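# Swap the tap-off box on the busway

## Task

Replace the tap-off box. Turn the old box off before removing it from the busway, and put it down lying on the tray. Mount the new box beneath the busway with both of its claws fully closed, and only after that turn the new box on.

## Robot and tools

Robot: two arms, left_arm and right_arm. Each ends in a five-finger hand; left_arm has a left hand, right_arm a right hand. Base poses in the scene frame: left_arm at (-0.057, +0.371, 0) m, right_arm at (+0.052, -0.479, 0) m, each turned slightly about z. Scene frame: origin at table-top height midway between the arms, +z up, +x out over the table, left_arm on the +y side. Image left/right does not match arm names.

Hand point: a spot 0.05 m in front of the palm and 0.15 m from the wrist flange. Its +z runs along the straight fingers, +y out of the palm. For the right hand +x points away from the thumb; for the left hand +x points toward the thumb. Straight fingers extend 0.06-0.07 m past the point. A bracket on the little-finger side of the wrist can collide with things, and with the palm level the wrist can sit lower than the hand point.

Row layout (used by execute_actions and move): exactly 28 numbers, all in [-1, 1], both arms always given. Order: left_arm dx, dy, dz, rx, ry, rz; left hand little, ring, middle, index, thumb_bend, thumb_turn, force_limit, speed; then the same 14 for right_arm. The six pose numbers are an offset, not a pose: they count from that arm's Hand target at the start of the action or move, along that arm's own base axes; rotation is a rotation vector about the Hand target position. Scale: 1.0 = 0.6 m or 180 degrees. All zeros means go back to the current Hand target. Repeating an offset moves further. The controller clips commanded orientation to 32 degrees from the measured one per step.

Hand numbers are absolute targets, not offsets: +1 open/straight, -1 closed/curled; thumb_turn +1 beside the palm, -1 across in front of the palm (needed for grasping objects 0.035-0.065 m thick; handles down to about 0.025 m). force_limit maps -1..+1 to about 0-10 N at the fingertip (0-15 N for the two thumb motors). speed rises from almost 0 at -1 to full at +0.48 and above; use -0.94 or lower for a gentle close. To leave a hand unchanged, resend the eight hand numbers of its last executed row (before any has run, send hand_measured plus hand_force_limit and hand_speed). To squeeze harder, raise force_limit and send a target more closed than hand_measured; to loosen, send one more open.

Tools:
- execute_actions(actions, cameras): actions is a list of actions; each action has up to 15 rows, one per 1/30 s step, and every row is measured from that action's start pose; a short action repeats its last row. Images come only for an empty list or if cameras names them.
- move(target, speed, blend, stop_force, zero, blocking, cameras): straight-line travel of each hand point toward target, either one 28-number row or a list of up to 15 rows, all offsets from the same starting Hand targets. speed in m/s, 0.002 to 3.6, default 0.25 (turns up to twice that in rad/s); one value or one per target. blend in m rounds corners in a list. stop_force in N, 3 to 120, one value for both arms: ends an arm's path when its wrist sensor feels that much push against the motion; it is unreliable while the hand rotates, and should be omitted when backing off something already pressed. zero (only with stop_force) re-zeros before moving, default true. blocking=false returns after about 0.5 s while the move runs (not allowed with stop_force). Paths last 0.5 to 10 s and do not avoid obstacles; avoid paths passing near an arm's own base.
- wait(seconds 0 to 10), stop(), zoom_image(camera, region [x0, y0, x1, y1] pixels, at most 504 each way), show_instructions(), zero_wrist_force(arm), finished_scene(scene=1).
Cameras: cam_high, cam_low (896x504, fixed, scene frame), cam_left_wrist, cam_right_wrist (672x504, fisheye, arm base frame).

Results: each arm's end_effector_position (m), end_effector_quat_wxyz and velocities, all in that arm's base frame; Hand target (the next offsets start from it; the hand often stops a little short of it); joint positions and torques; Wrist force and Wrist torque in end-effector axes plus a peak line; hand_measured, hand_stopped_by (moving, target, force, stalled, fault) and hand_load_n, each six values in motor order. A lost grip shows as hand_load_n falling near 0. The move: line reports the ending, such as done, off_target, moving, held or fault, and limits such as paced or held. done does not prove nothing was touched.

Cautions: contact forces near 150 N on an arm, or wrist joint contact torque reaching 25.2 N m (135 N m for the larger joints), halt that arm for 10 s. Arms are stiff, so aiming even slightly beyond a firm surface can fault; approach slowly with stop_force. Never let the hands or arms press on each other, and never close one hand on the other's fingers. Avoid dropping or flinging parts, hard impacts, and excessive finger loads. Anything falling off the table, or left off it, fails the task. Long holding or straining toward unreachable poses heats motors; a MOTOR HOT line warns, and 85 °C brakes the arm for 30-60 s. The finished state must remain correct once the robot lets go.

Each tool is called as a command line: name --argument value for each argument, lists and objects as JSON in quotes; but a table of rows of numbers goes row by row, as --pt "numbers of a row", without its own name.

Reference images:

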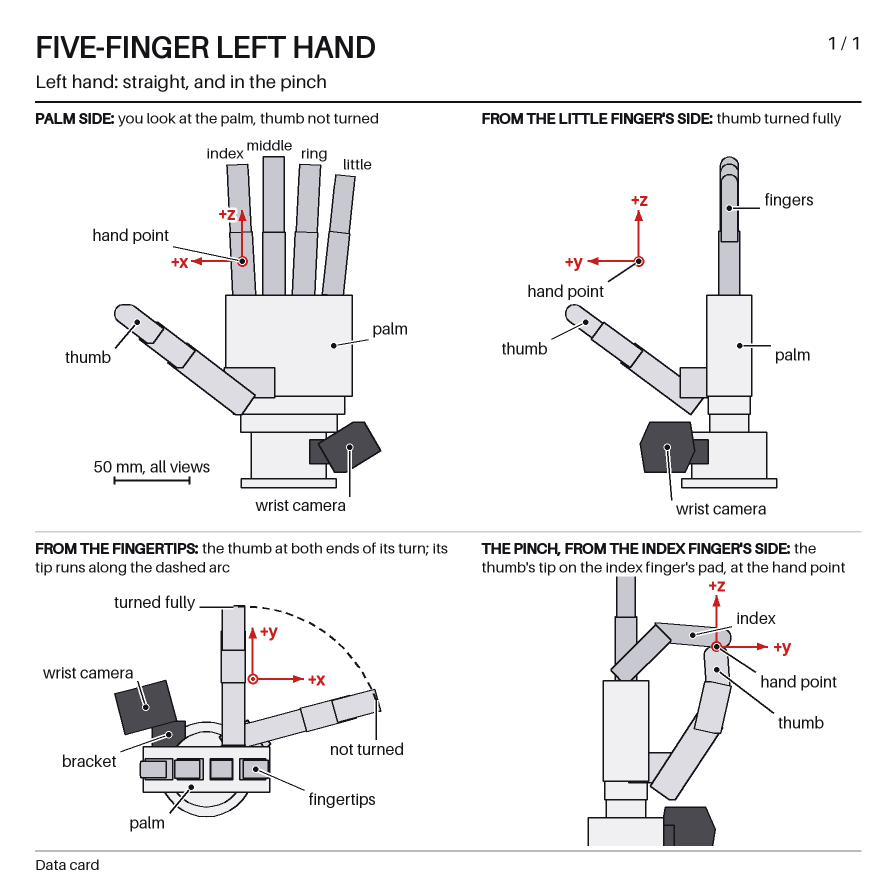

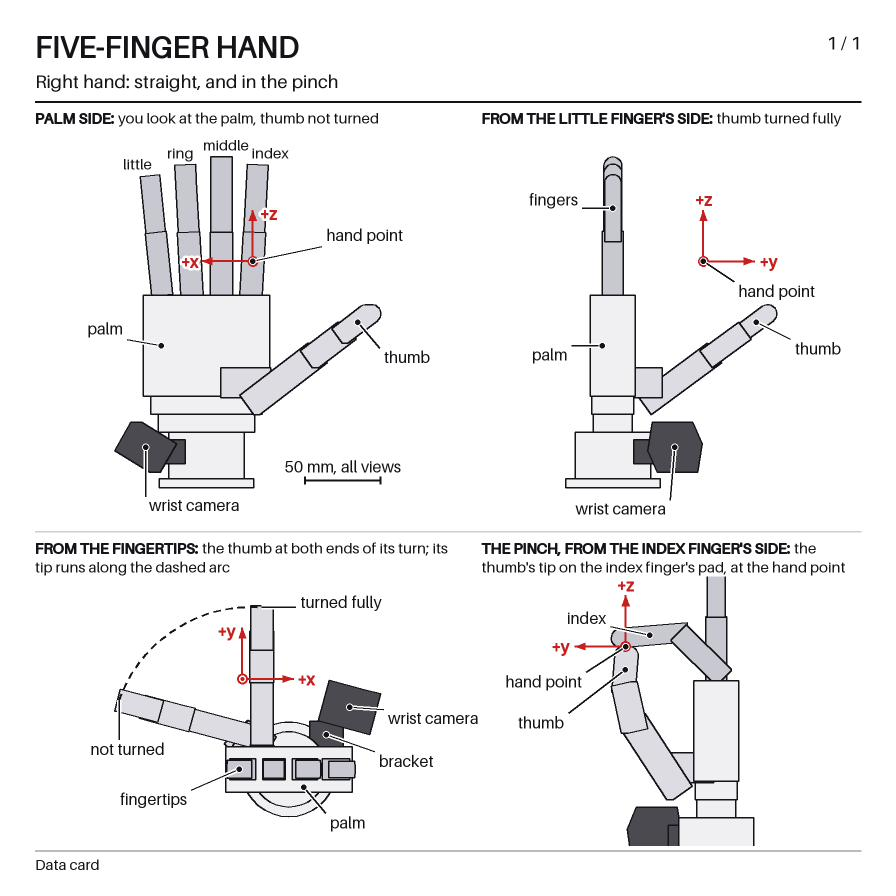

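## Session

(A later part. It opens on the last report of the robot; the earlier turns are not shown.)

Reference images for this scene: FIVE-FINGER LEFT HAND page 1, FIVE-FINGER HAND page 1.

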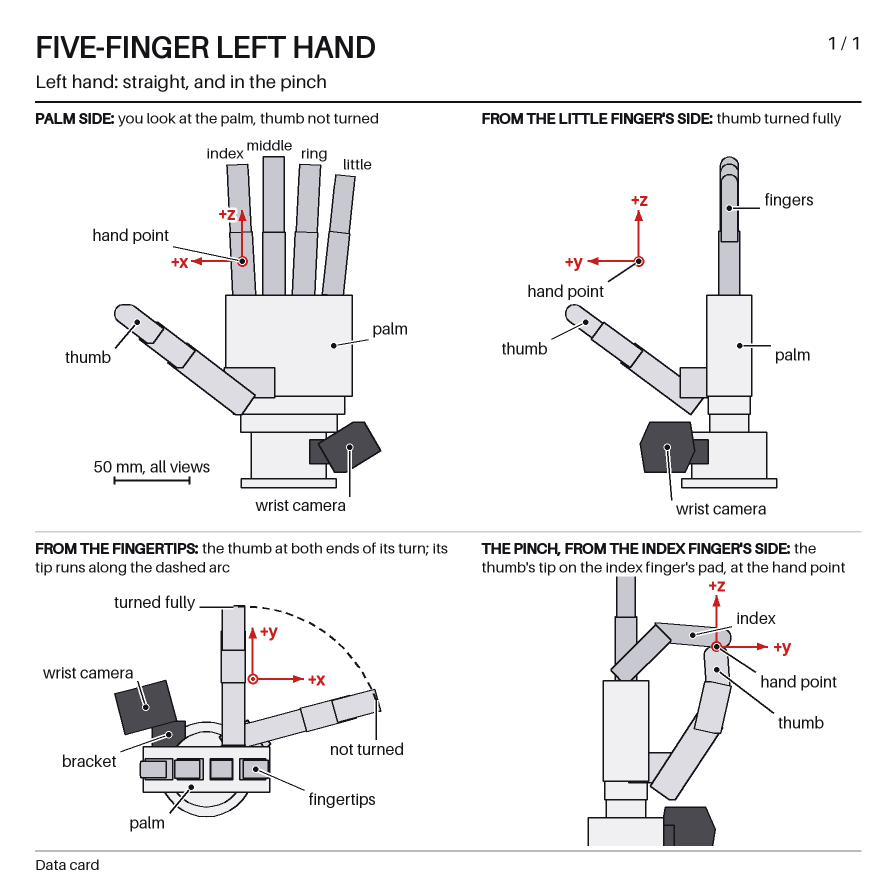

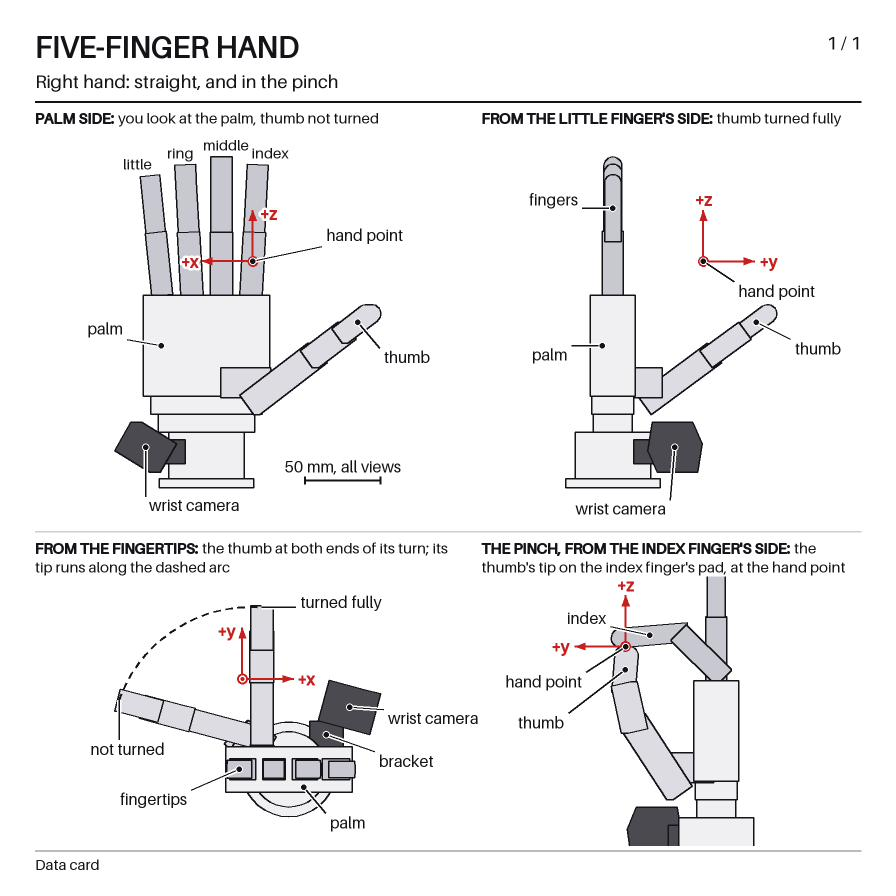

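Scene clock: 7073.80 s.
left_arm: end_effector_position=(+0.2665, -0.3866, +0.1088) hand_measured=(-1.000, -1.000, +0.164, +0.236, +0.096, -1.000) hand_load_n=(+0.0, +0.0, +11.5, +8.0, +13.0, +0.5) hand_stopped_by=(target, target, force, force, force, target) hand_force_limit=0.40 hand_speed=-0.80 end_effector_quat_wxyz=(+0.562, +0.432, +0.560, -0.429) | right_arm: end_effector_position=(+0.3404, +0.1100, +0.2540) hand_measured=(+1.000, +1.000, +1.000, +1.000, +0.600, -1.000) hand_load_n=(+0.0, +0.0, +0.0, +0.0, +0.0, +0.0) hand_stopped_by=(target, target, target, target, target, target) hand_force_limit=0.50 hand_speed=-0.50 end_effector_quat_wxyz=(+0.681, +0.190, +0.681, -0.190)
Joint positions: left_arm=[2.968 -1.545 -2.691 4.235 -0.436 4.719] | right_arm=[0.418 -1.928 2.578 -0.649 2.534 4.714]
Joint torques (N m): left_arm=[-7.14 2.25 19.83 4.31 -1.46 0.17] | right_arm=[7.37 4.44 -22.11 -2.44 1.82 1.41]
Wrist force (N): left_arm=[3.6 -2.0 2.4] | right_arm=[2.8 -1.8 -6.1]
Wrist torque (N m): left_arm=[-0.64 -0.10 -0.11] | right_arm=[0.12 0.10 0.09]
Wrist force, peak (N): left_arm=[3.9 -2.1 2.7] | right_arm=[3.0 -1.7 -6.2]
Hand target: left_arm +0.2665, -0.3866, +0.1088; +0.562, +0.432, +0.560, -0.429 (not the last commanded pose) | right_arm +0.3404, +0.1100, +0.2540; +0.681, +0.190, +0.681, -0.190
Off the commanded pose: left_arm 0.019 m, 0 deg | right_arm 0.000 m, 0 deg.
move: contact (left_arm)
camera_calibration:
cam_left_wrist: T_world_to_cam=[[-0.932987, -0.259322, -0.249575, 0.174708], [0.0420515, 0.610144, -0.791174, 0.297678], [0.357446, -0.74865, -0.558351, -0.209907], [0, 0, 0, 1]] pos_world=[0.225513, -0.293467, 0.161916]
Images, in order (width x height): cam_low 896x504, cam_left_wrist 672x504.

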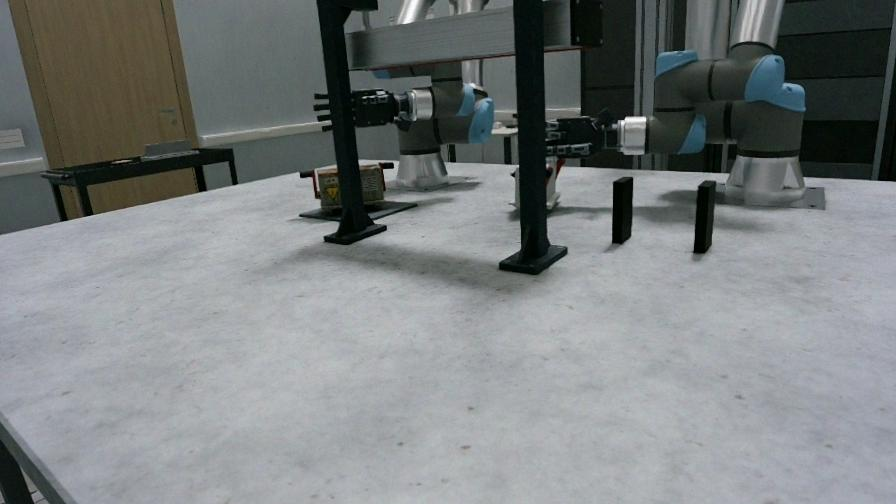

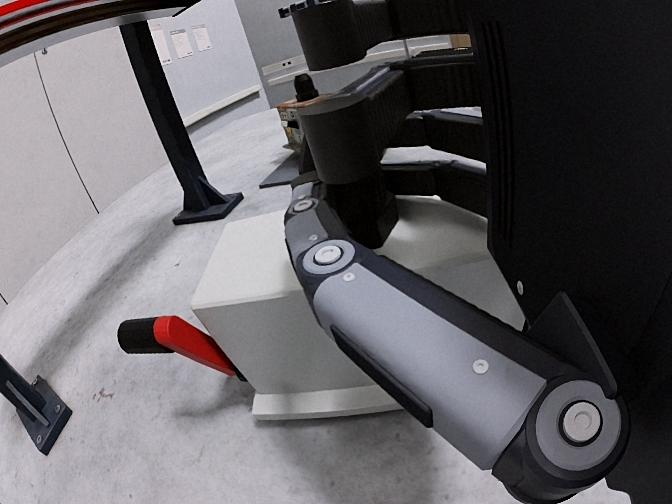

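move --pt "0 0 -0.0080 0 0 0 -1 -1 0.0 0.22 -0.2 -1 0.4 -0.8 0 0 0 0 0 0 1 1 1 1 0.6 -1 0.5 -0.5" --speed 0.02

move --pt "0 0 -0.0200 0 0 0 -1 -1 0.0 0.22 -0.2 -1 0.4 -0.8 0 0 0 0 0 0 1 1 1 1 0.6 -1 0.5 -0.5" --speed 0.01 --stop_force 6 --cameras '["cam_left_wrist"]'

Scene clock: 7082.13 s.
left_arm: end_effector_position=(+0.2665, -0.3866, +0.1040) hand_measured=(-1.000, -1.000, +0.164, +0.236, +0.096, -1.000) hand_load_n=(+0.0, +0.0, +13.5, +9.5, +13.0, -7.5) hand_stopped_by=(target, target, force, force, force, target) hand_force_limit=0.40 hand_speed=-0.80 end_effector_quat_wxyz=(+0.563, +0.432, +0.559, -0.428) | right_arm: end_effector_position=(+0.3404, +0.1100, +0.2540) hand_measured=(+1.000, +1.000, +1.000, +1.000, +0.600, -1.000) hand_load_n=(+0.0, +0.0, +0.0, +0.0, +0.0, +0.0) hand_stopped_by=(target, target, target, target, target, target) hand_force_limit=0.50 hand_speed=-0.50 end_effector_quat_wxyz=(+0.681, +0.190, +0.681, -0.190)
Joint positions: left_arm=[2.968 -1.568 -2.696 4.264 -0.436 4.719] | right_arm=[0.418 -1.928 2.578 -0.649 2.534 4.714]
Joint torques (N m): left_arm=[4.35 10.47 1.87 -5.44 -1.33 -2.06] | right_arm=[6.94 3.78 -22.69 -2.46 1.79 1.44]
Wrist force (N): left_arm=[-23.3 -3.9 6.6] | right_arm=[2.9 -1.6 -6.0]
Wrist torque (N m): left_arm=[-0.70 -0.06 -0.40] | right_arm=[0.14 0.08 0.10]
Wrist force, peak (N): left_arm=[-25.6 -4.0 7.0] | right_arm=[3.0 -1.9 -6.3]
Hand target: left_arm +0.2665, -0.3866, +0.1040; +0.562, +0.432, +0.560, -0.429 | right_arm +0.3404, +0.1100, +0.2540; +0.681, +0.190, +0.681, -0.190
Off the commanded pose: left_arm 0.000 m, 0 deg | right_arm 0.000 m, 0 deg.
move: done

Scene clock: 7083.13 s.
left_arm: end_effector_position=(+0.2665, -0.3866, +0.1034) hand_measured=(-1.000, -1.000, +0.164, +0.236, +0.096, -1.000) hand_load_n=(+0.0, +0.0, +14.0, +9.5, +12.5, -5.0) hand_stopped_by=(target, target, force, force, force, target) hand_force_limit=0.40 hand_speed=-0.80 end_effector_quat_wxyz=(+0.562, +0.432, +0.560, -0.429) | right_arm: end_effector_position=(+0.3404, +0.1100, +0.2540) hand_measured=(+1.000, +1.000, +1.000, +1.000, +0.600, -1.000) hand_load_n=(+0.0, +0.0, +0.0, +0.0, +0.0, -0.5) hand_stopped_by=(target, target, target, target, target, target) hand_force_limit=0.50 hand_speed=-0.50 end_effector_quat_wxyz=(+0.681, +0.190, +0.681, -0.190)
Joint positions: left_arm=[2.968 -1.571 -2.696 4.266 -0.436 4.719] | right_arm=[0.418 -1.928 2.578 -0.649 2.534 4.714]
Joint torques (N m): left_arm=[4.42 -5.7 8.86 -0.43 -1.29 -1.44] | right_arm=[6.64 3.38 -22.34 -2.37 1.73 1.5]
Wrist force (N): left_arm=[-25.3 -1.5 9.5] | right_arm=[3.0 -1.7 -6.2]
Wrist torque (N m): left_arm=[-0.77 -0.27 -0.49] | right_arm=[0.14 0.07 0.10]
Wrist force, peak (N): left_arm=[-36.6 -5.4 11.4] | right_arm=[2.9 -1.8 -6.3]
Hand target: left_arm +0.2665, -0.3866, +0.1034; +0.562, +0.432, +0.560, -0.429 (not the last commanded pose) | right_arm +0.3404, +0.1100, +0.2540; +0.681, +0.190, +0.681, -0.190
Off the commanded pose: left_arm 0.011 m, 0 deg | right_arm 0.000 m, 0 deg.
move: contact (left_arm)
camera_calibration:
cam_left_wrist: T_world_to_cam=[[-0.933033, -0.25929, -0.249435, 0.173358], [0.0419382, 0.610175, -0.791156, 0.293437], [0.357338, -0.748636, -0.558439, -0.212879], [0, 0, 0, 1]] pos_world=[0.225513, -0.293467, 0.156516]
Images, in order (width x height): cam_left_wrist 672x504.

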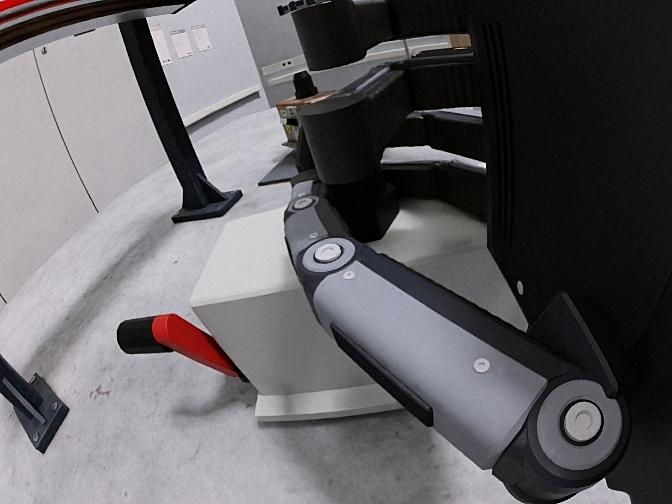

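move --pt "0 0 0.0020 0 0 0 -1 -1 0.0 0.22 -0.2 -1 0.4 -0.8 0 0 0 0 0 0 1 1 1 1 0.6 -1 0.5 -0.5" --speed 0.02

move --pt "0 0 0 0 0 0 -1 -1 0.0 0.22 0.3 -1 0.4 -0.6 0 0 0 0 0 0 1 1 1 1 0.6 -1 0.5 -0.5" --speed 0.02 --cameras '["cam_left_wrist"]'

Scene clock: 7097.20 s.
left_arm: end_effector_position=(+0.2665, -0.3866, +0.1046) hand_measured=(-1.000, -1.000, +0.164, +0.236, +0.096, -1.000) hand_load_n=(+0.0, +0.0, +12.0, +8.5, +13.5, -1.0) hand_stopped_by=(target, target, force, force, force, target) hand_force_limit=0.40 hand_speed=-0.80 end_effector_quat_wxyz=(+0.562, +0.432, +0.560, -0.429) | right_arm: end_effector_position=(+0.3404, +0.1100, +0.2540) hand_measured=(+1.000, +1.000, +1.000, +1.000, +0.600, -1.000) hand_load_n=(+0.0, +0.5, +0.0, +0.0, +0.0, -0.5) hand_stopped_by=(target, target, target, target, target, target) hand_force_limit=0.50 hand_speed=-0.50 end_effector_quat_wxyz=(+0.681, +0.190, +0.681, -0.190)
Joint positions: left_arm=[2.968 -1.565 -2.695 4.259 -0.436 4.719] | right_arm=[0.418 -1.928 2.578 -0.649 2.534 4.714]
Joint torques (N m): left_arm=[4.46 7.81 18.4 0.89 -1.23 0.72] | right_arm=[7.45 3.8 -23.05 -2.35 1.87 1.39]
Wrist force (N): left_arm=[2.3 -2.9 2.8] | right_arm=[3.0 -1.6 -6.2]
Wrist torque (N m): left_arm=[-0.82 0.09 -0.12] | right_arm=[0.15 0.07 0.11]
Wrist force, peak (N): left_arm=[-25.6 -2.5 9.5] | right_arm=[3.0 -1.9 -6.4]
Hand target: left_arm +0.2665, -0.3866, +0.1046; +0.562, +0.432, +0.560, -0.429 | right_arm +0.3404, +0.1100, +0.2540; +0.681, +0.190, +0.681, -0.190
Off the commanded pose: left_arm 0.000 m, 0 deg | right_arm 0.000 m, 0 deg.
move: done

Scene clock: 7097.83 s.
left_arm: end_effector_position=(+0.2665, -0.3866, +0.1047) hand_measured=(-1.000, -1.000, +0.162, +0.236, +0.300, -1.000) hand_load_n=(+0.0, +0.0, +0.5, +0.0, +0.0, +0.0) hand_stopped_by=(target, target, force, force, target, target) hand_force_limit=0.40 hand_speed=-0.60 end_effector_quat_wxyz=(+0.562, +0.432, +0.560, -0.429) | right_arm: end_effector_position=(+0.3404, +0.1100, +0.2540) hand_measured=(+1.000, +1.000, +1.000, +1.000, +0.600, -1.000) hand_load_n=(+0.0, +0.0, +0.0, +0.0, +0.0, +0.0) hand_stopped_by=(target, target, target, target, target, target) hand_force_limit=0.50 hand_speed=-0.50 end_effector_quat_wxyz=(+0.681, +0.190, +0.681, -0.190)
Joint positions: left_arm=[2.968 -1.565 -2.695 4.259 -0.436 4.719] | right_arm=[0.418 -1.928 2.578 -0.649 2.534 4.714]
Joint torques (N m): left_arm=[5.16 2.31 14.97 3.64 -1.3 1.93] | right_arm=[6.84 4.28 -23.48 -2.28 1.88 1.49]
Wrist force (N): left_arm=[-1.8 -2.8 2.6] | right_arm=[2.9 -1.7 -5.9]
Wrist torque (N m): left_arm=[-0.75 0.09 -0.15] | right_arm=[0.12 0.07 0.10]
Wrist force, peak (N): left_arm=[2.7 -3.0 2.5] | right_arm=[3.0 -1.8 -6.2]
Hand target: left_arm +0.2665, -0.3866, +0.1046; +0.562, +0.432, +0.560, -0.429 | right_arm +0.3404, +0.1100, +0.2540; +0.681, +0.190, +0.681, -0.190
Off the commanded pose: left_arm 0.000 m, 0 deg | right_arm 0.000 m, 0 deg.
move: done
camera_calibration:
cam_left_wrist: T_world_to_cam=[[-0.932991, -0.259379, -0.249501, 0.173751], [0.0419651, 0.610119, -0.791198, 0.294446], [0.357445, -0.748651, -0.55835, -0.212232], [0, 0, 0, 1]] pos_world=[0.225613, -0.293467, 0.157816]
Images, in order (width x height): cam_left_wrist 672x504.

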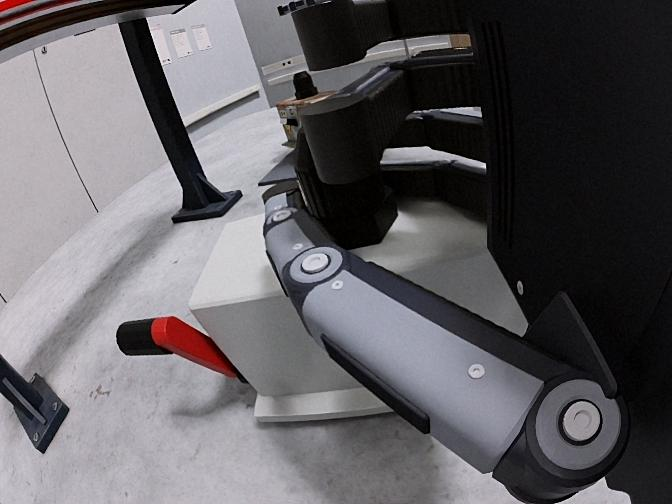

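move --pt "0 0 0.0 0 0 0 -1 -1 0.8 0.8 0.3 -1 0.4 -0.4 0 0 0 0 0 0 1 1 1 1 0.6 -1 0.5 -0.5" --pt "0 0 0.0667 0 0 0 -1 -1 0.8 0.8 0.3 -1 0.4 -0.4 0 0 0 0 0 0 1 1 1 1 0.6 -1 0.5 -0.5" --pt "0 0 0.2 0 0 0 -1 -1 0.8 0.8 0.3 -1 0.4 -0.4 0 0 0 0 0 0 1 1 1 1 0.6 -1 0.5 -0.5" --speed '[0.05,0.04,0.12]' --blend '[0,0.005,0]' --cameras '["cam_left_wrist","cam_low","cam_high"]'

Scene clock: 7132.30 s.
left_arm: end_effector_position=(+0.2665, -0.3866, +0.2246) hand_measured=(-1.000, -1.000, +0.800, +0.800, +0.300, -1.000) hand_load_n=(+0.0, +0.0, +0.0, +0.0, +0.0, +0.0) hand_stopped_by=(target, target, target, target, target, target) hand_force_limit=0.40 hand_speed=-0.40 end_effector_quat_wxyz=(+0.562, +0.432, +0.560, -0.429) | right_arm: end_effector_position=(+0.3404, +0.1100, +0.2540) hand_measured=(+1.000, +1.000, +1.000, +1.000, +0.600, -1.000) hand_load_n=(+0.0, +0.0, +0.0, -0.5, +0.0, -0.5) hand_stopped_by=(target, target, target, target, target, target) hand_force_limit=0.50 hand_speed=-0.50 end_effector_quat_wxyz=(+0.681, +0.190, +0.681, -0.190)
Joint positions: left_arm=[2.968 -1.159 -2.509 3.669 -0.435 4.719] | right_arm=[0.418 -1.928 2.578 -0.649 2.534 4.714]
Joint torques (N m): left_arm=[-3.58 7.77 24.72 -1.75 -0.31 -1.11] | right_arm=[6.97 3.36 -23.37 -2.35 1.81 1.4]
Wrist force (N): left_arm=[-2.2 -2.6 2.5] | right_arm=[3.1 -1.8 -6.1]
Wrist torque (N m): left_arm=[-0.75 0.08 -0.18] | right_arm=[0.12 0.05 0.12]
Wrist force, peak (N): left_arm=[-3.4 -3.0 2.4] | right_arm=[3.2 -1.8 -6.2]
Hand target: left_arm +0.2665, -0.3866, +0.2246; +0.562, +0.432, +0.560, -0.429 | right_arm +0.3404, +0.1100, +0.2540; +0.681, +0.190, +0.681, -0.190
Off the commanded pose: left_arm 0.000 m, 0 deg | right_arm 0.000 m, 0 deg.
move: done
camera_calibration:
cam_left_wrist: T_world_to_cam=[[-0.932987, -0.259322, -0.249575, 0.203702], [0.0420515, 0.610144, -0.791174, 0.389291], [0.357446, -0.74865, -0.558351, -0.145286], [0, 0, 0, 1]] pos_world=[0.225613, -0.293467, 0.277716]
Images, in order (width x height): cam_high 896x504, cam_low 896x504, cam_left_wrist 672x504.

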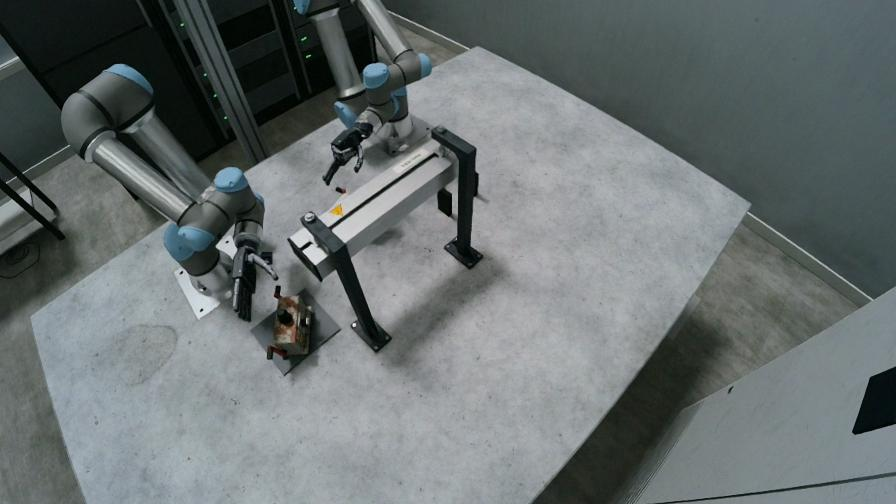

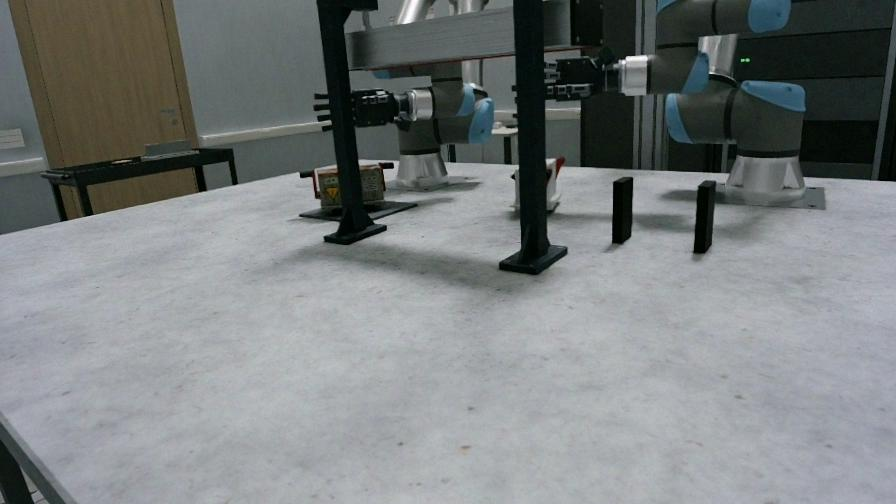

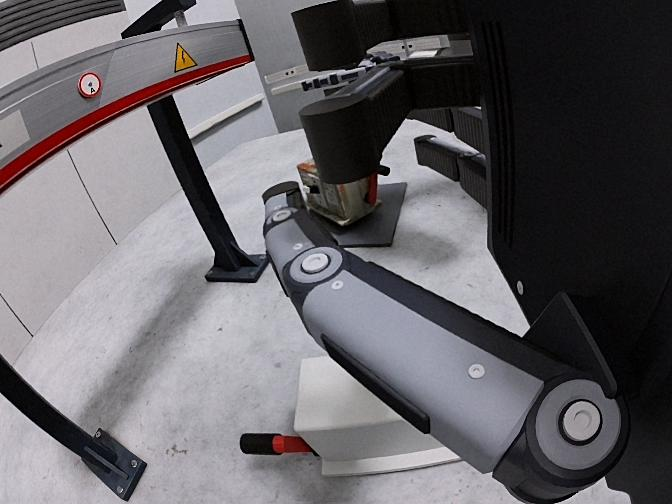

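move --pt "0.0225 0.0110 0.0 0 0 0.0833 -1 -1 0.8 0.8 0.3 -1 0.4 -0.4 -0.0507 0.15 -0.0317 -0.1582 0.0560 0.1249 1 1 1 1 0.6 -1 0.5 -0.5" --pt "0.0308 0.0943 0.0 0 0 0.1944 -1 -1 0.8 0.8 0.3 -1 0.4 -0.4 -0.1090 0.3667 -0.09 -0.3385 0.0476 0.2314 1 1 1 1 0.6 -1 0.5 -0.5" --pt "0.0308 0.2110 0.05 0 0 0.3056 -1 -1 0.8 0.8 0.3 -1 0.4 -0.4 -0.1673 0.5 -0.09 -0.6942 -0.1162 0.2640 1 1 1 1 0.6 -1 0.5 -0.5" --pt "0.0558 0.3943 0.0923 0 0 0.4167 -1 -1 0.8 0.8 0.3 -1 0.4 -0.4 -0.2302 0.6148 -0.0567 -0.8723 -0.4885 0 1 1 1 1 0.6 -1 0.5 -0.5" --speed 0.28 --blend 0.02 --cameras '["all"]'

Scene clock: 7234.73 s.
left_arm: end_effector_position=(+0.3000, -0.1500, +0.2801) hand_measured=(-1.000, -1.000, +0.800, +0.800, +0.300, -1.000) hand_load_n=(+0.0, +0.0, +0.0, +0.0, +0.0, +0.0) hand_stopped_by=(target, target, target, target, target, target) hand_force_limit=0.40 hand_speed=-0.40 end_effector_quat_wxyz=(+0.707, +0.002, +0.707, +0.002) | right_arm: end_effector_position=(+0.2024, +0.4789, +0.2201) hand_measured=(+1.000, +1.000, +1.000, +1.000, +0.600, -1.000) hand_load_n=(+0.0, +0.0, +0.0, +0.0, +0.0, +0.0) hand_stopped_by=(target, target, target, target, target, target) hand_force_limit=0.50 hand_speed=-0.50 end_effector_quat_wxyz=(+0.499, -0.501, -0.498, -0.502) end_effector_velocity=(-0.001, +0.000, +0.000) end_effector_angular_velocity=(-0.001, -0.004, +0.003)
Joint positions: left_arm=[2.467 -1.078 -2.392 3.471 -2.245 4.719] | right_arm=[0.5 -1.774 2.396 -0.626 0.506 1.575]
Joint velocities: left_arm=[within noise] | right_arm=[0.001 0.001 0.001 0 -0.002 -0.005]
Joint torques (N m): left_arm=[-11.64 -6.51 17.58 4.09 2.3 -1.15] | right_arm=[9.16 -9.46 -4.8 -0.98 -1.64 -1.8]
Wrist force (N): left_arm=[-2.4 -2.6 2.4] | right_arm=[-2.3 -0.4 -5.7]
Wrist torque (N m): left_arm=[-0.75 0.13 -0.15] | right_arm=[0.36 0.32 -0.17]
Wrist force, peak (N): left_arm=[-2.0 -2.9 2.9] | right_arm=[3.2 -1.1 -6.5]
Hand target: left_arm +0.3000, -0.1500, +0.2800; +0.707, +0.002, +0.707, +0.002 | right_arm +0.2023, +0.4789, +0.2200; +0.499, -0.501, -0.498, -0.502
Off the commanded pose: left_arm 0.000 m, 0 deg | right_arm 0.000 m, 0 deg.
move: done
camera_calibration:
cam_left_wrist: T_world_to_cam=[[0.00932142, -0.968352, -0.249414, -0.0789817], [-0.578528, 0.19822, -0.79121, 0.411838], [0.815609, 0.151668, -0.558372, 0.0484709], [0, 0, 0, 1]] pos_world=[0.199463, -0.165468, 0.333216]
cam_right_wrist: T_world_to_cam=[[0.963596, 0.00863689, 0.267225, -0.259478], [0.250165, -0.381813, -0.88974, 0.349975], [0.0943452, 0.924199, -0.370074, -0.271164], [0, 0, 0, 1]] pos_world=[0.188064, 0.386476, 0.280375]

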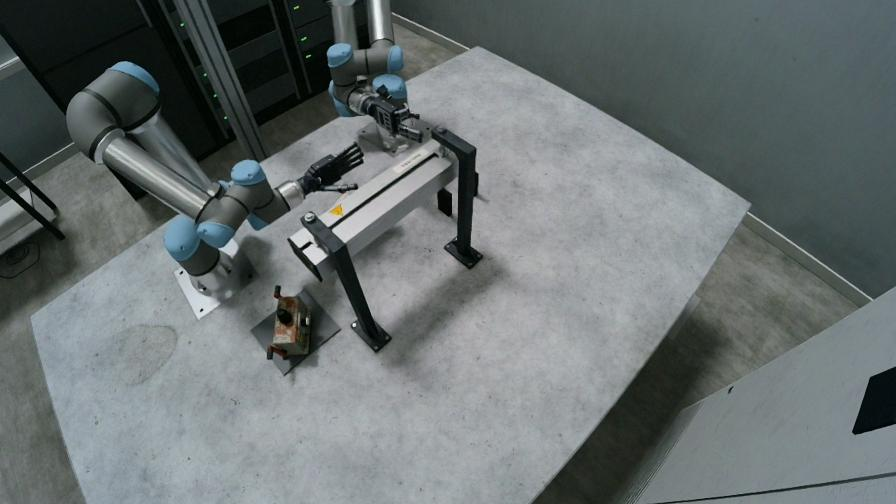

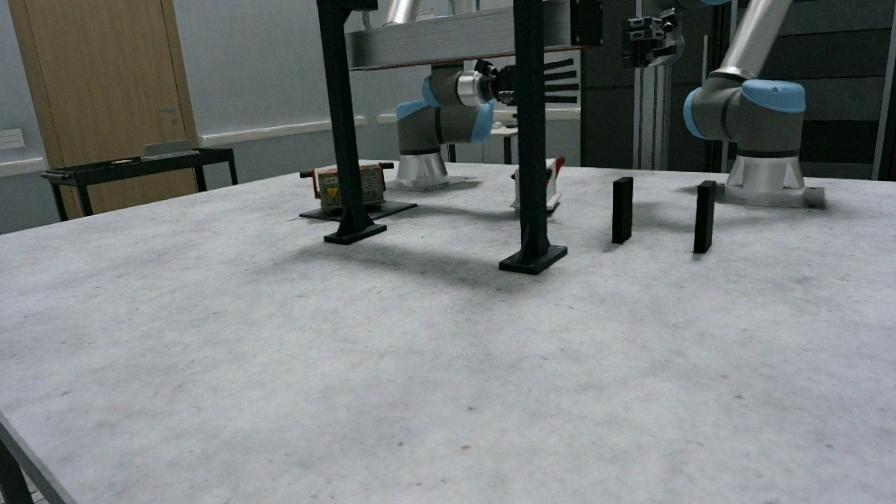

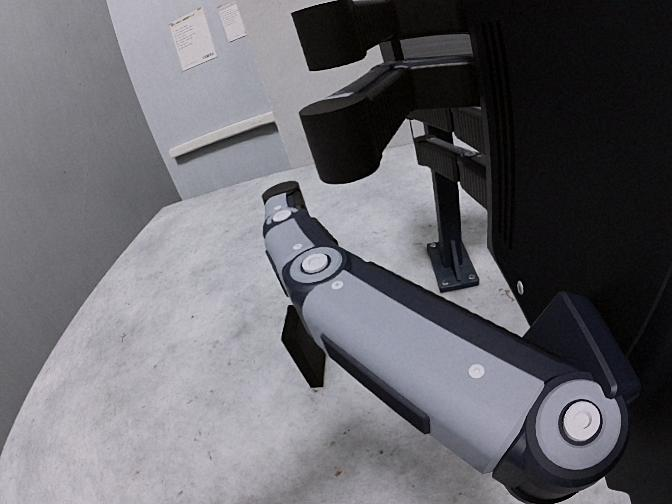

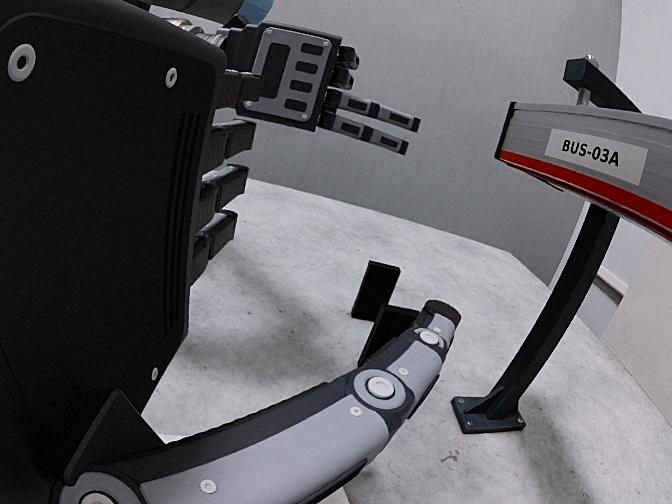

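move --pt "0 0 0 0 0 0 -1 -1 0.8 0.8 0.3 -1 0.4 -0.4 0.0128 -0.1648 0.0333 0 0 0 1 1 1 1 0.6 0.3 0.5 0.3" --speed 0.15 --cameras '["cam_right_wrist"]'

zoom_image --camera "cam_right_wrist" --region '[150, 260, 450, 500]'

Scene clock: 7254.27 s.
left_arm: end_effector_position=(+0.3000, -0.1500, +0.2800) hand_measured=(-1.000, -1.000, +0.800, +0.800, +0.300, -1.000) hand_load_n=(+0.0, +0.0, +0.0, +0.0, +0.0, +0.5) hand_stopped_by=(target, target, target, target, target, target) hand_force_limit=0.40 hand_speed=-0.40 end_effector_quat_wxyz=(+0.707, +0.002, +0.707, +0.002) | right_arm: end_effector_position=(+0.2099, +0.3800, +0.2399) hand_measured=(+1.000, +1.000, +1.000, +1.000, +0.600, +0.300) hand_load_n=(+0.0, +0.0, +0.0, +0.0, +0.0, +0.0) hand_stopped_by=(target, target, target, target, target, target) hand_force_limit=0.50 hand_speed=0.30 end_effector_quat_wxyz=(+0.499, -0.502, -0.499, -0.501)
Joint positions: left_arm=[2.467 -1.079 -2.392 3.471 -2.245 4.719] | right_arm=[-0.022 -2.101 2.517 -0.434 -0.016 1.59]
Joint torques (N m): left_arm=[-11.49 -7.04 15.28 4.18 1.75 -0.79] | right_arm=[-8.21 -3.3 -32.72 -2.39 -1.73 1.83]
Wrist force (N): left_arm=[-1.8 -2.7 2.8] | right_arm=[-2.6 -0.6 -5.7]
Wrist torque (N m): left_arm=[-0.79 0.05 -0.10] | right_arm=[0.33 0.36 -0.18]
Wrist force, peak (N): left_arm=[-2.1 -2.9 2.8] | right_arm=[-2.3 -0.2 -6.5]
Hand target: left_arm +0.3000, -0.1500, +0.2800; +0.707, +0.002, +0.707, +0.002 | right_arm +0.2100, +0.3800, +0.2400; +0.499, -0.501, -0.498, -0.502
Off the commanded pose: left_arm 0.000 m, 0 deg | right_arm 0.000 m, 0 deg.
move: done
camera_calibration:
cam_right_wrist: T_world_to_cam=[[0.963687, 0.00948653, 0.266866, -0.27147], [0.249962, -0.383646, -0.889008, 0.328572], [0.0939484, 0.923431, -0.372086, -0.172232], [0, 0, 0, 1]] pos_world=[0.195662, 0.287676, 0.300464]
Images, in order (width x height): cam_right_wrist 672x504.

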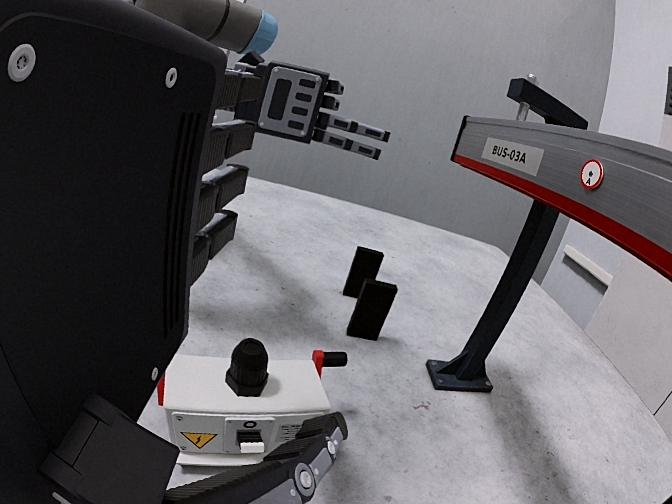

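Scaled by 1.680 from the camera's 672x504 image, which has a finer 960x720 frame.

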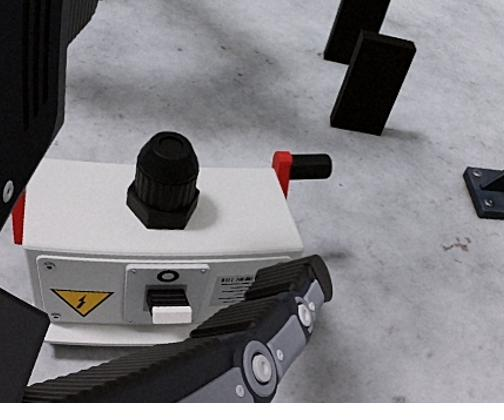

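move --pt "0 0 0 0 0 0 -1 -1 0.8 0.8 0.3 -1 0.4 -0.4 -0.0167 0.175 -0.1167 0 0 0 1 1 1 1 0.6 -1 0.5 0.3" --pt "0 0 0 0 0 0 -1 -1 0.8 0.8 0.3 -1 0.4 -0.4 -0.0167 0.175 -0.1667 0 0 0 1 1 1 1 0.6 -1 0.5 0.3" --speed '[0.12,0.05]' --cameras '["cam_right_wrist","cam_low","cam_left_wrist"]'

zoom_image --camera "cam_right_wrist" --region '[120, 200, 420, 500]'

Scene clock: 7313.20 s.
left_arm: end_effector_position=(+0.3000, -0.1500, +0.2800) hand_measured=(-1.000, -1.000, +0.800, +0.800, +0.300, -1.000) hand_load_n=(+0.0, +0.0, -0.5, -0.5, +0.0, +0.5) hand_stopped_by=(target, target, target, target, target, target) hand_force_limit=0.40 hand_speed=-0.40 end_effector_quat_wxyz=(+0.707, +0.002, +0.707, +0.002) | right_arm: end_effector_position=(+0.1999, +0.4850, +0.1399) hand_measured=(+1.000, +1.000, +1.000, +1.000, +0.600, -1.000) hand_load_n=(+0.0, +0.0, +0.0, +0.0, +0.0, +0.0) hand_stopped_by=(target, target, target, target, target, target) hand_force_limit=0.50 hand_speed=0.30 end_effector_quat_wxyz=(+0.499, -0.501, -0.498, -0.501)
Joint positions: left_arm=[2.467 -1.079 -2.392 3.471 -2.245 4.719] | right_arm=[0.528 -1.554 2.497 -0.946 0.533 1.574]
Joint torques (N m): left_arm=[-11.87 -6.97 15.27 4.05 0.61 0.02] | right_arm=[7.89 -8.91 -28.57 -0.1 1.75 0.59]
Wrist force (N): left_arm=[-2.0 -2.5 2.5] | right_arm=[-2.6 -0.4 -5.8]
Wrist torque (N m): left_arm=[-0.74 0.07 -0.12] | right_arm=[0.37 0.36 -0.21]
Wrist force, peak (N): left_arm=[-2.4 -2.7 2.7] | right_arm=[-2.0 -0.7 -6.3]
Hand target: left_arm +0.3000, -0.1500, +0.2800; +0.707, +0.002, +0.707, +0.002 | right_arm +0.2000, +0.4850, +0.1399; +0.499, -0.501, -0.498, -0.502
Off the commanded pose: left_arm 0.000 m, 0 deg | right_arm 0.000 m, 0 deg.
move: done
camera_calibration:
cam_left_wrist: T_world_to_cam=[[0.0090959, -0.968327, -0.24952, -0.0789219], [-0.578581, 0.198422, -0.791121, 0.411773], [0.815574, 0.151563, -0.558451, 0.0484311], [0, 0, 0, 1]] pos_world=[0.199463, -0.165468, 0.333116]
cam_right_wrist: T_world_to_cam=[[0.963687, 0.00899586, 0.266881, -0.235805], [0.249961, -0.382003, -0.889715, 0.281767], [0.0939458, 0.924117, -0.37038, -0.306042], [0, 0, 0, 1]] pos_world=[0.185562, 0.392576, 0.200272]
Images, in order (width x height): cam_low 896x504, cam_left_wrist 672x504, cam_right_wrist 672x504.

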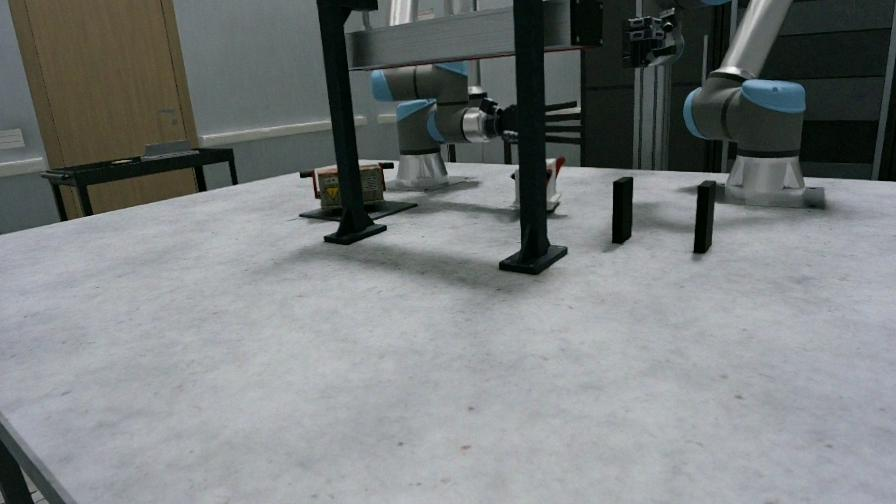

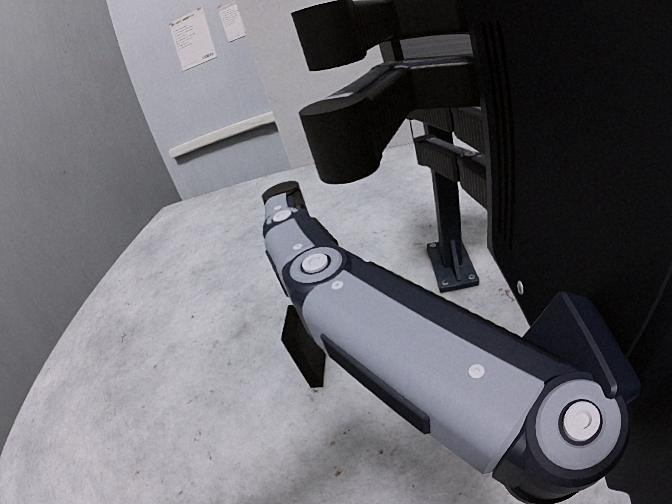

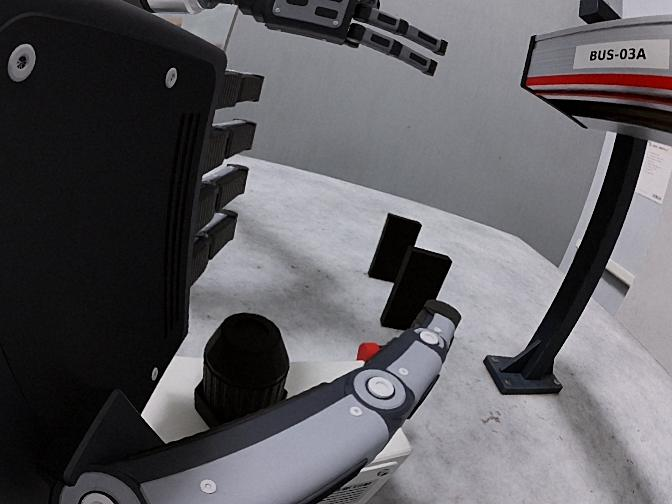

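Scaled by 1.680 from the camera's 672x504 image, which has a finer 960x720 frame.

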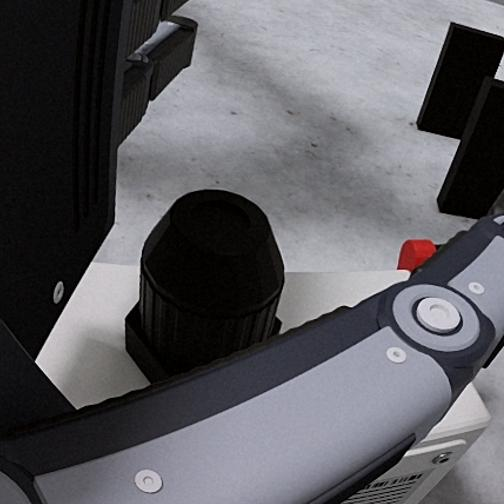

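move --pt "0 0 0 0 0 0 -1 -1 0.8 0.8 0.3 -1 0.4 -0.4 0 0 -0.0657 0 0 0 1 1 1 1 0.6 -1 0.5 0.3" --speed 0.03 --stop_force 6 --cameras '["cam_right_wrist"]'

zoom_image --camera "cam_right_wrist" --region '[120, 200, 420, 500]'

Scene clock: 7343.90 s.
left_arm: end_effector_position=(+0.3000, -0.1500, +0.2800) hand_measured=(-1.000, -1.000, +0.800, +0.800, +0.300, -1.000) hand_load_n=(+0.0, +0.0, +0.0, +0.0, +0.0, +0.5) hand_stopped_by=(target, target, target, target, target, target) hand_force_limit=0.40 hand_speed=-0.40 end_effector_quat_wxyz=(+0.707, +0.002, +0.707, +0.002) | right_arm: end_effector_position=(+0.1999, +0.4850, +0.1051) hand_measured=(+1.000, +1.000, +1.000, +1.000, +0.600, -1.000) hand_load_n=(+0.0, +0.0, +0.0, +0.0, +0.0, +0.0) hand_stopped_by=(target, target, target, target, target, target) hand_force_limit=0.50 hand_speed=0.30 end_effector_quat_wxyz=(+0.499, -0.501, -0.498, -0.501)
Joint positions: left_arm=[2.467 -1.079 -2.392 3.471 -2.245 4.719] | right_arm=[0.528 -1.435 2.528 -1.096 0.533 1.574]
Joint torques (N m): left_arm=[-11.46 -6.88 14.78 4.08 -0.64 0.9] | right_arm=[-7.36 -18.96 -25.46 -3.14 -1.54 -1.8]
Wrist force (N): left_arm=[-1.9 -2.9 2.4] | right_arm=[-2.5 -0.5 -5.8]
Wrist torque (N m): left_arm=[-0.80 0.05 -0.10] | right_arm=[0.36 0.35 -0.19]
Wrist force, peak (N): left_arm=[-2.4 -2.6 2.7] | right_arm=[105.5 -21.0 -21.6]
Hand target: left_arm +0.3000, -0.1500, +0.2800; +0.707, +0.002, +0.707, +0.002 | right_arm +0.1999, +0.4850, +0.1051; +0.499, -0.501, -0.498, -0.501 (not the last commanded pose)
Off the commanded pose: left_arm 0.000 m, 0 deg | right_arm 0.005 m, 0 deg.
move: contact (right_arm)
camera_calibration:
cam_right_wrist: T_world_to_cam=[[0.963626, 0.00901381, 0.267102, -0.226646], [0.250161, -0.382108, -0.889614, 0.250767], [0.0940427, 0.924074, -0.370464, -0.318928], [0, 0, 0, 1]] pos_world=[0.185662, 0.392576, 0.165472]
Images, in order (width x height): cam_right_wrist 672x504.

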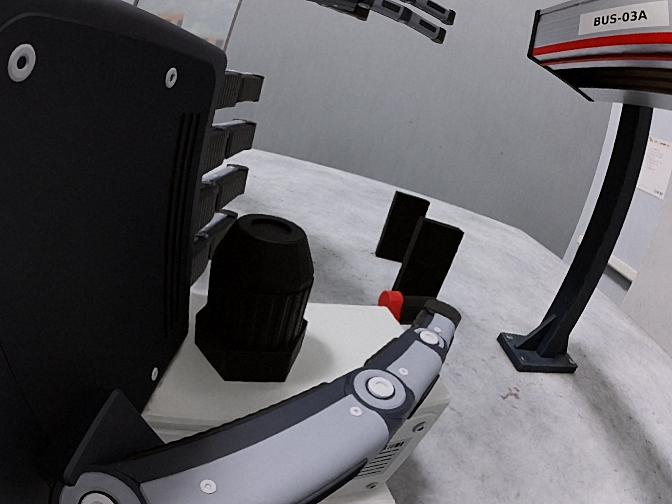

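Scaled by 1.680 from the camera's 672x504 image, which has a finer 960x720 frame.

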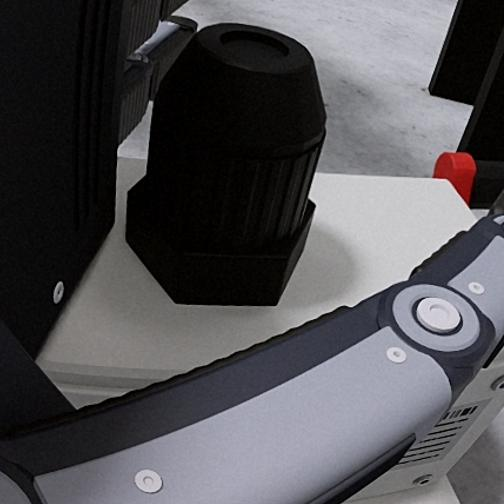

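move --pt "0 0 0 0 0 0 -1 -1 0.8 0.8 0.3 -1 0.4 -0.4 0 0 0 0 0 0 1 1 1 1 0.1 -1 0.3 -0.3" --pt "0 0 0 0 0 0 -1 -1 0.8 0.8 0.3 -1 0.4 -0.4 0 0 0 0 0 0 0 0 0.1 0.1 0.1 -1 0.3 -0.3" --pt "0 0 0 0 0 0 -1 -1 0.8 0.8 0.3 -1 0.4 -0.4 0 0 0 0 0 0 -0.2 -0.2 -0.35 -0.35 0.1 -1 0.4 -0.8" --speed 0.03 --cameras '["cam_right_wrist"]'

zoom_image --camera "cam_right_wrist" --region '[120, 200, 420, 500]'

Scene clock: 7376.30 s.
left_arm: end_effector_position=(+0.3000, -0.1500, +0.2800) hand_measured=(-1.000, -1.000, +0.800, +0.800, +0.300, -1.000) hand_load_n=(+0.0, +0.0, +0.0, +0.0, +0.0, +0.5) hand_stopped_by=(target, target, target, target, target, target) hand_force_limit=0.40 hand_speed=-0.40 end_effector_quat_wxyz=(+0.707, +0.002, +0.707, +0.002) | right_arm: end_effector_position=(+0.1999, +0.4850, +0.1052) hand_measured=(-0.200, -0.200, -0.248, -0.266, +0.100, -1.000) hand_load_n=(+0.0, +0.0, +9.0, +7.5, +2.0, -3.0) hand_stopped_by=(target, target, force, force, target, target) hand_force_limit=0.40 hand_speed=-0.80 end_effector_quat_wxyz=(+0.499, -0.501, -0.498, -0.502)
Joint positions: left_arm=[2.467 -1.079 -2.392 3.471 -2.245 4.719] | right_arm=[0.528 -1.435 2.528 -1.096 0.533 1.574]
Joint torques (N m): left_arm=[-11.04 -6.76 15.21 3.91 -1.8 1.3] | right_arm=[-4.05 -22.82 -20.86 -2.31 -0.95 -1.38]
Wrist force (N): left_arm=[-2.0 -2.8 2.6] | right_arm=[-0.4 -0.5 -4.5]
Wrist torque (N m): left_arm=[-0.80 0.07 -0.11] | right_arm=[0.35 0.29 -0.03]
Wrist force, peak (N): left_arm=[-2.1 -2.9 2.7] | right_arm=[-2.6 -0.4 -6.0]
Hand target: left_arm +0.3000, -0.1500, +0.2800; +0.707, +0.002, +0.707, +0.002 | right_arm +0.1999, +0.4850, +0.1051; +0.499, -0.501, -0.498, -0.501
Off the commanded pose: left_arm 0.000 m, 0 deg | right_arm 0.000 m, 0 deg.
move: done
camera_calibration:
cam_right_wrist: T_world_to_cam=[[0.9636, 0.00902537, 0.267198, -0.226661], [0.250262, -0.382025, -0.889621, 0.250718], [0.0940469, 0.924108, -0.370377, -0.318956], [0, 0, 0, 1]] pos_world=[0.185662, 0.392576, 0.165473]
Images, in order (width x height): cam_right_wrist 672x504.

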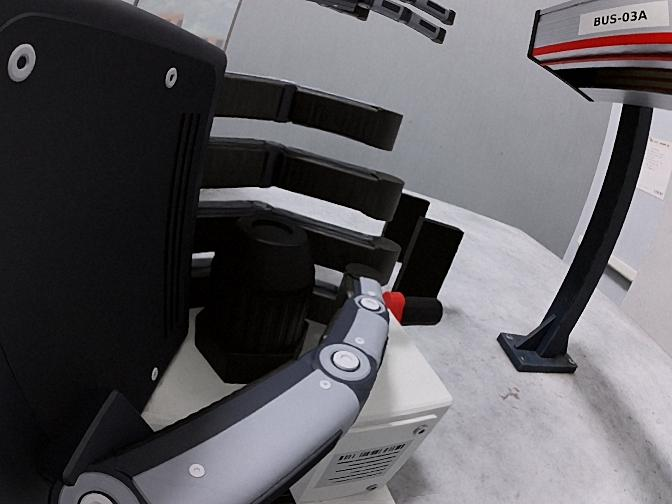

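Scaled by 1.680 from the camera's 672x504 image, which has a finer 960x720 frame.

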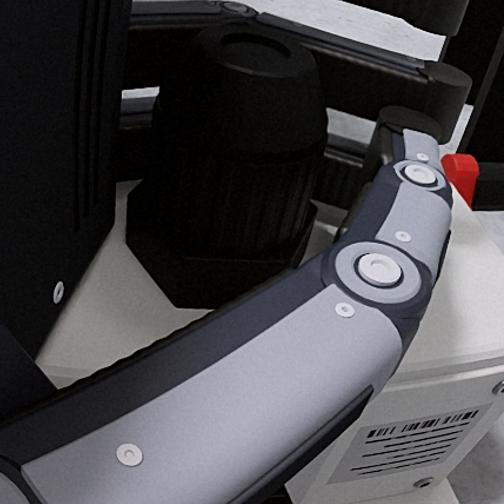

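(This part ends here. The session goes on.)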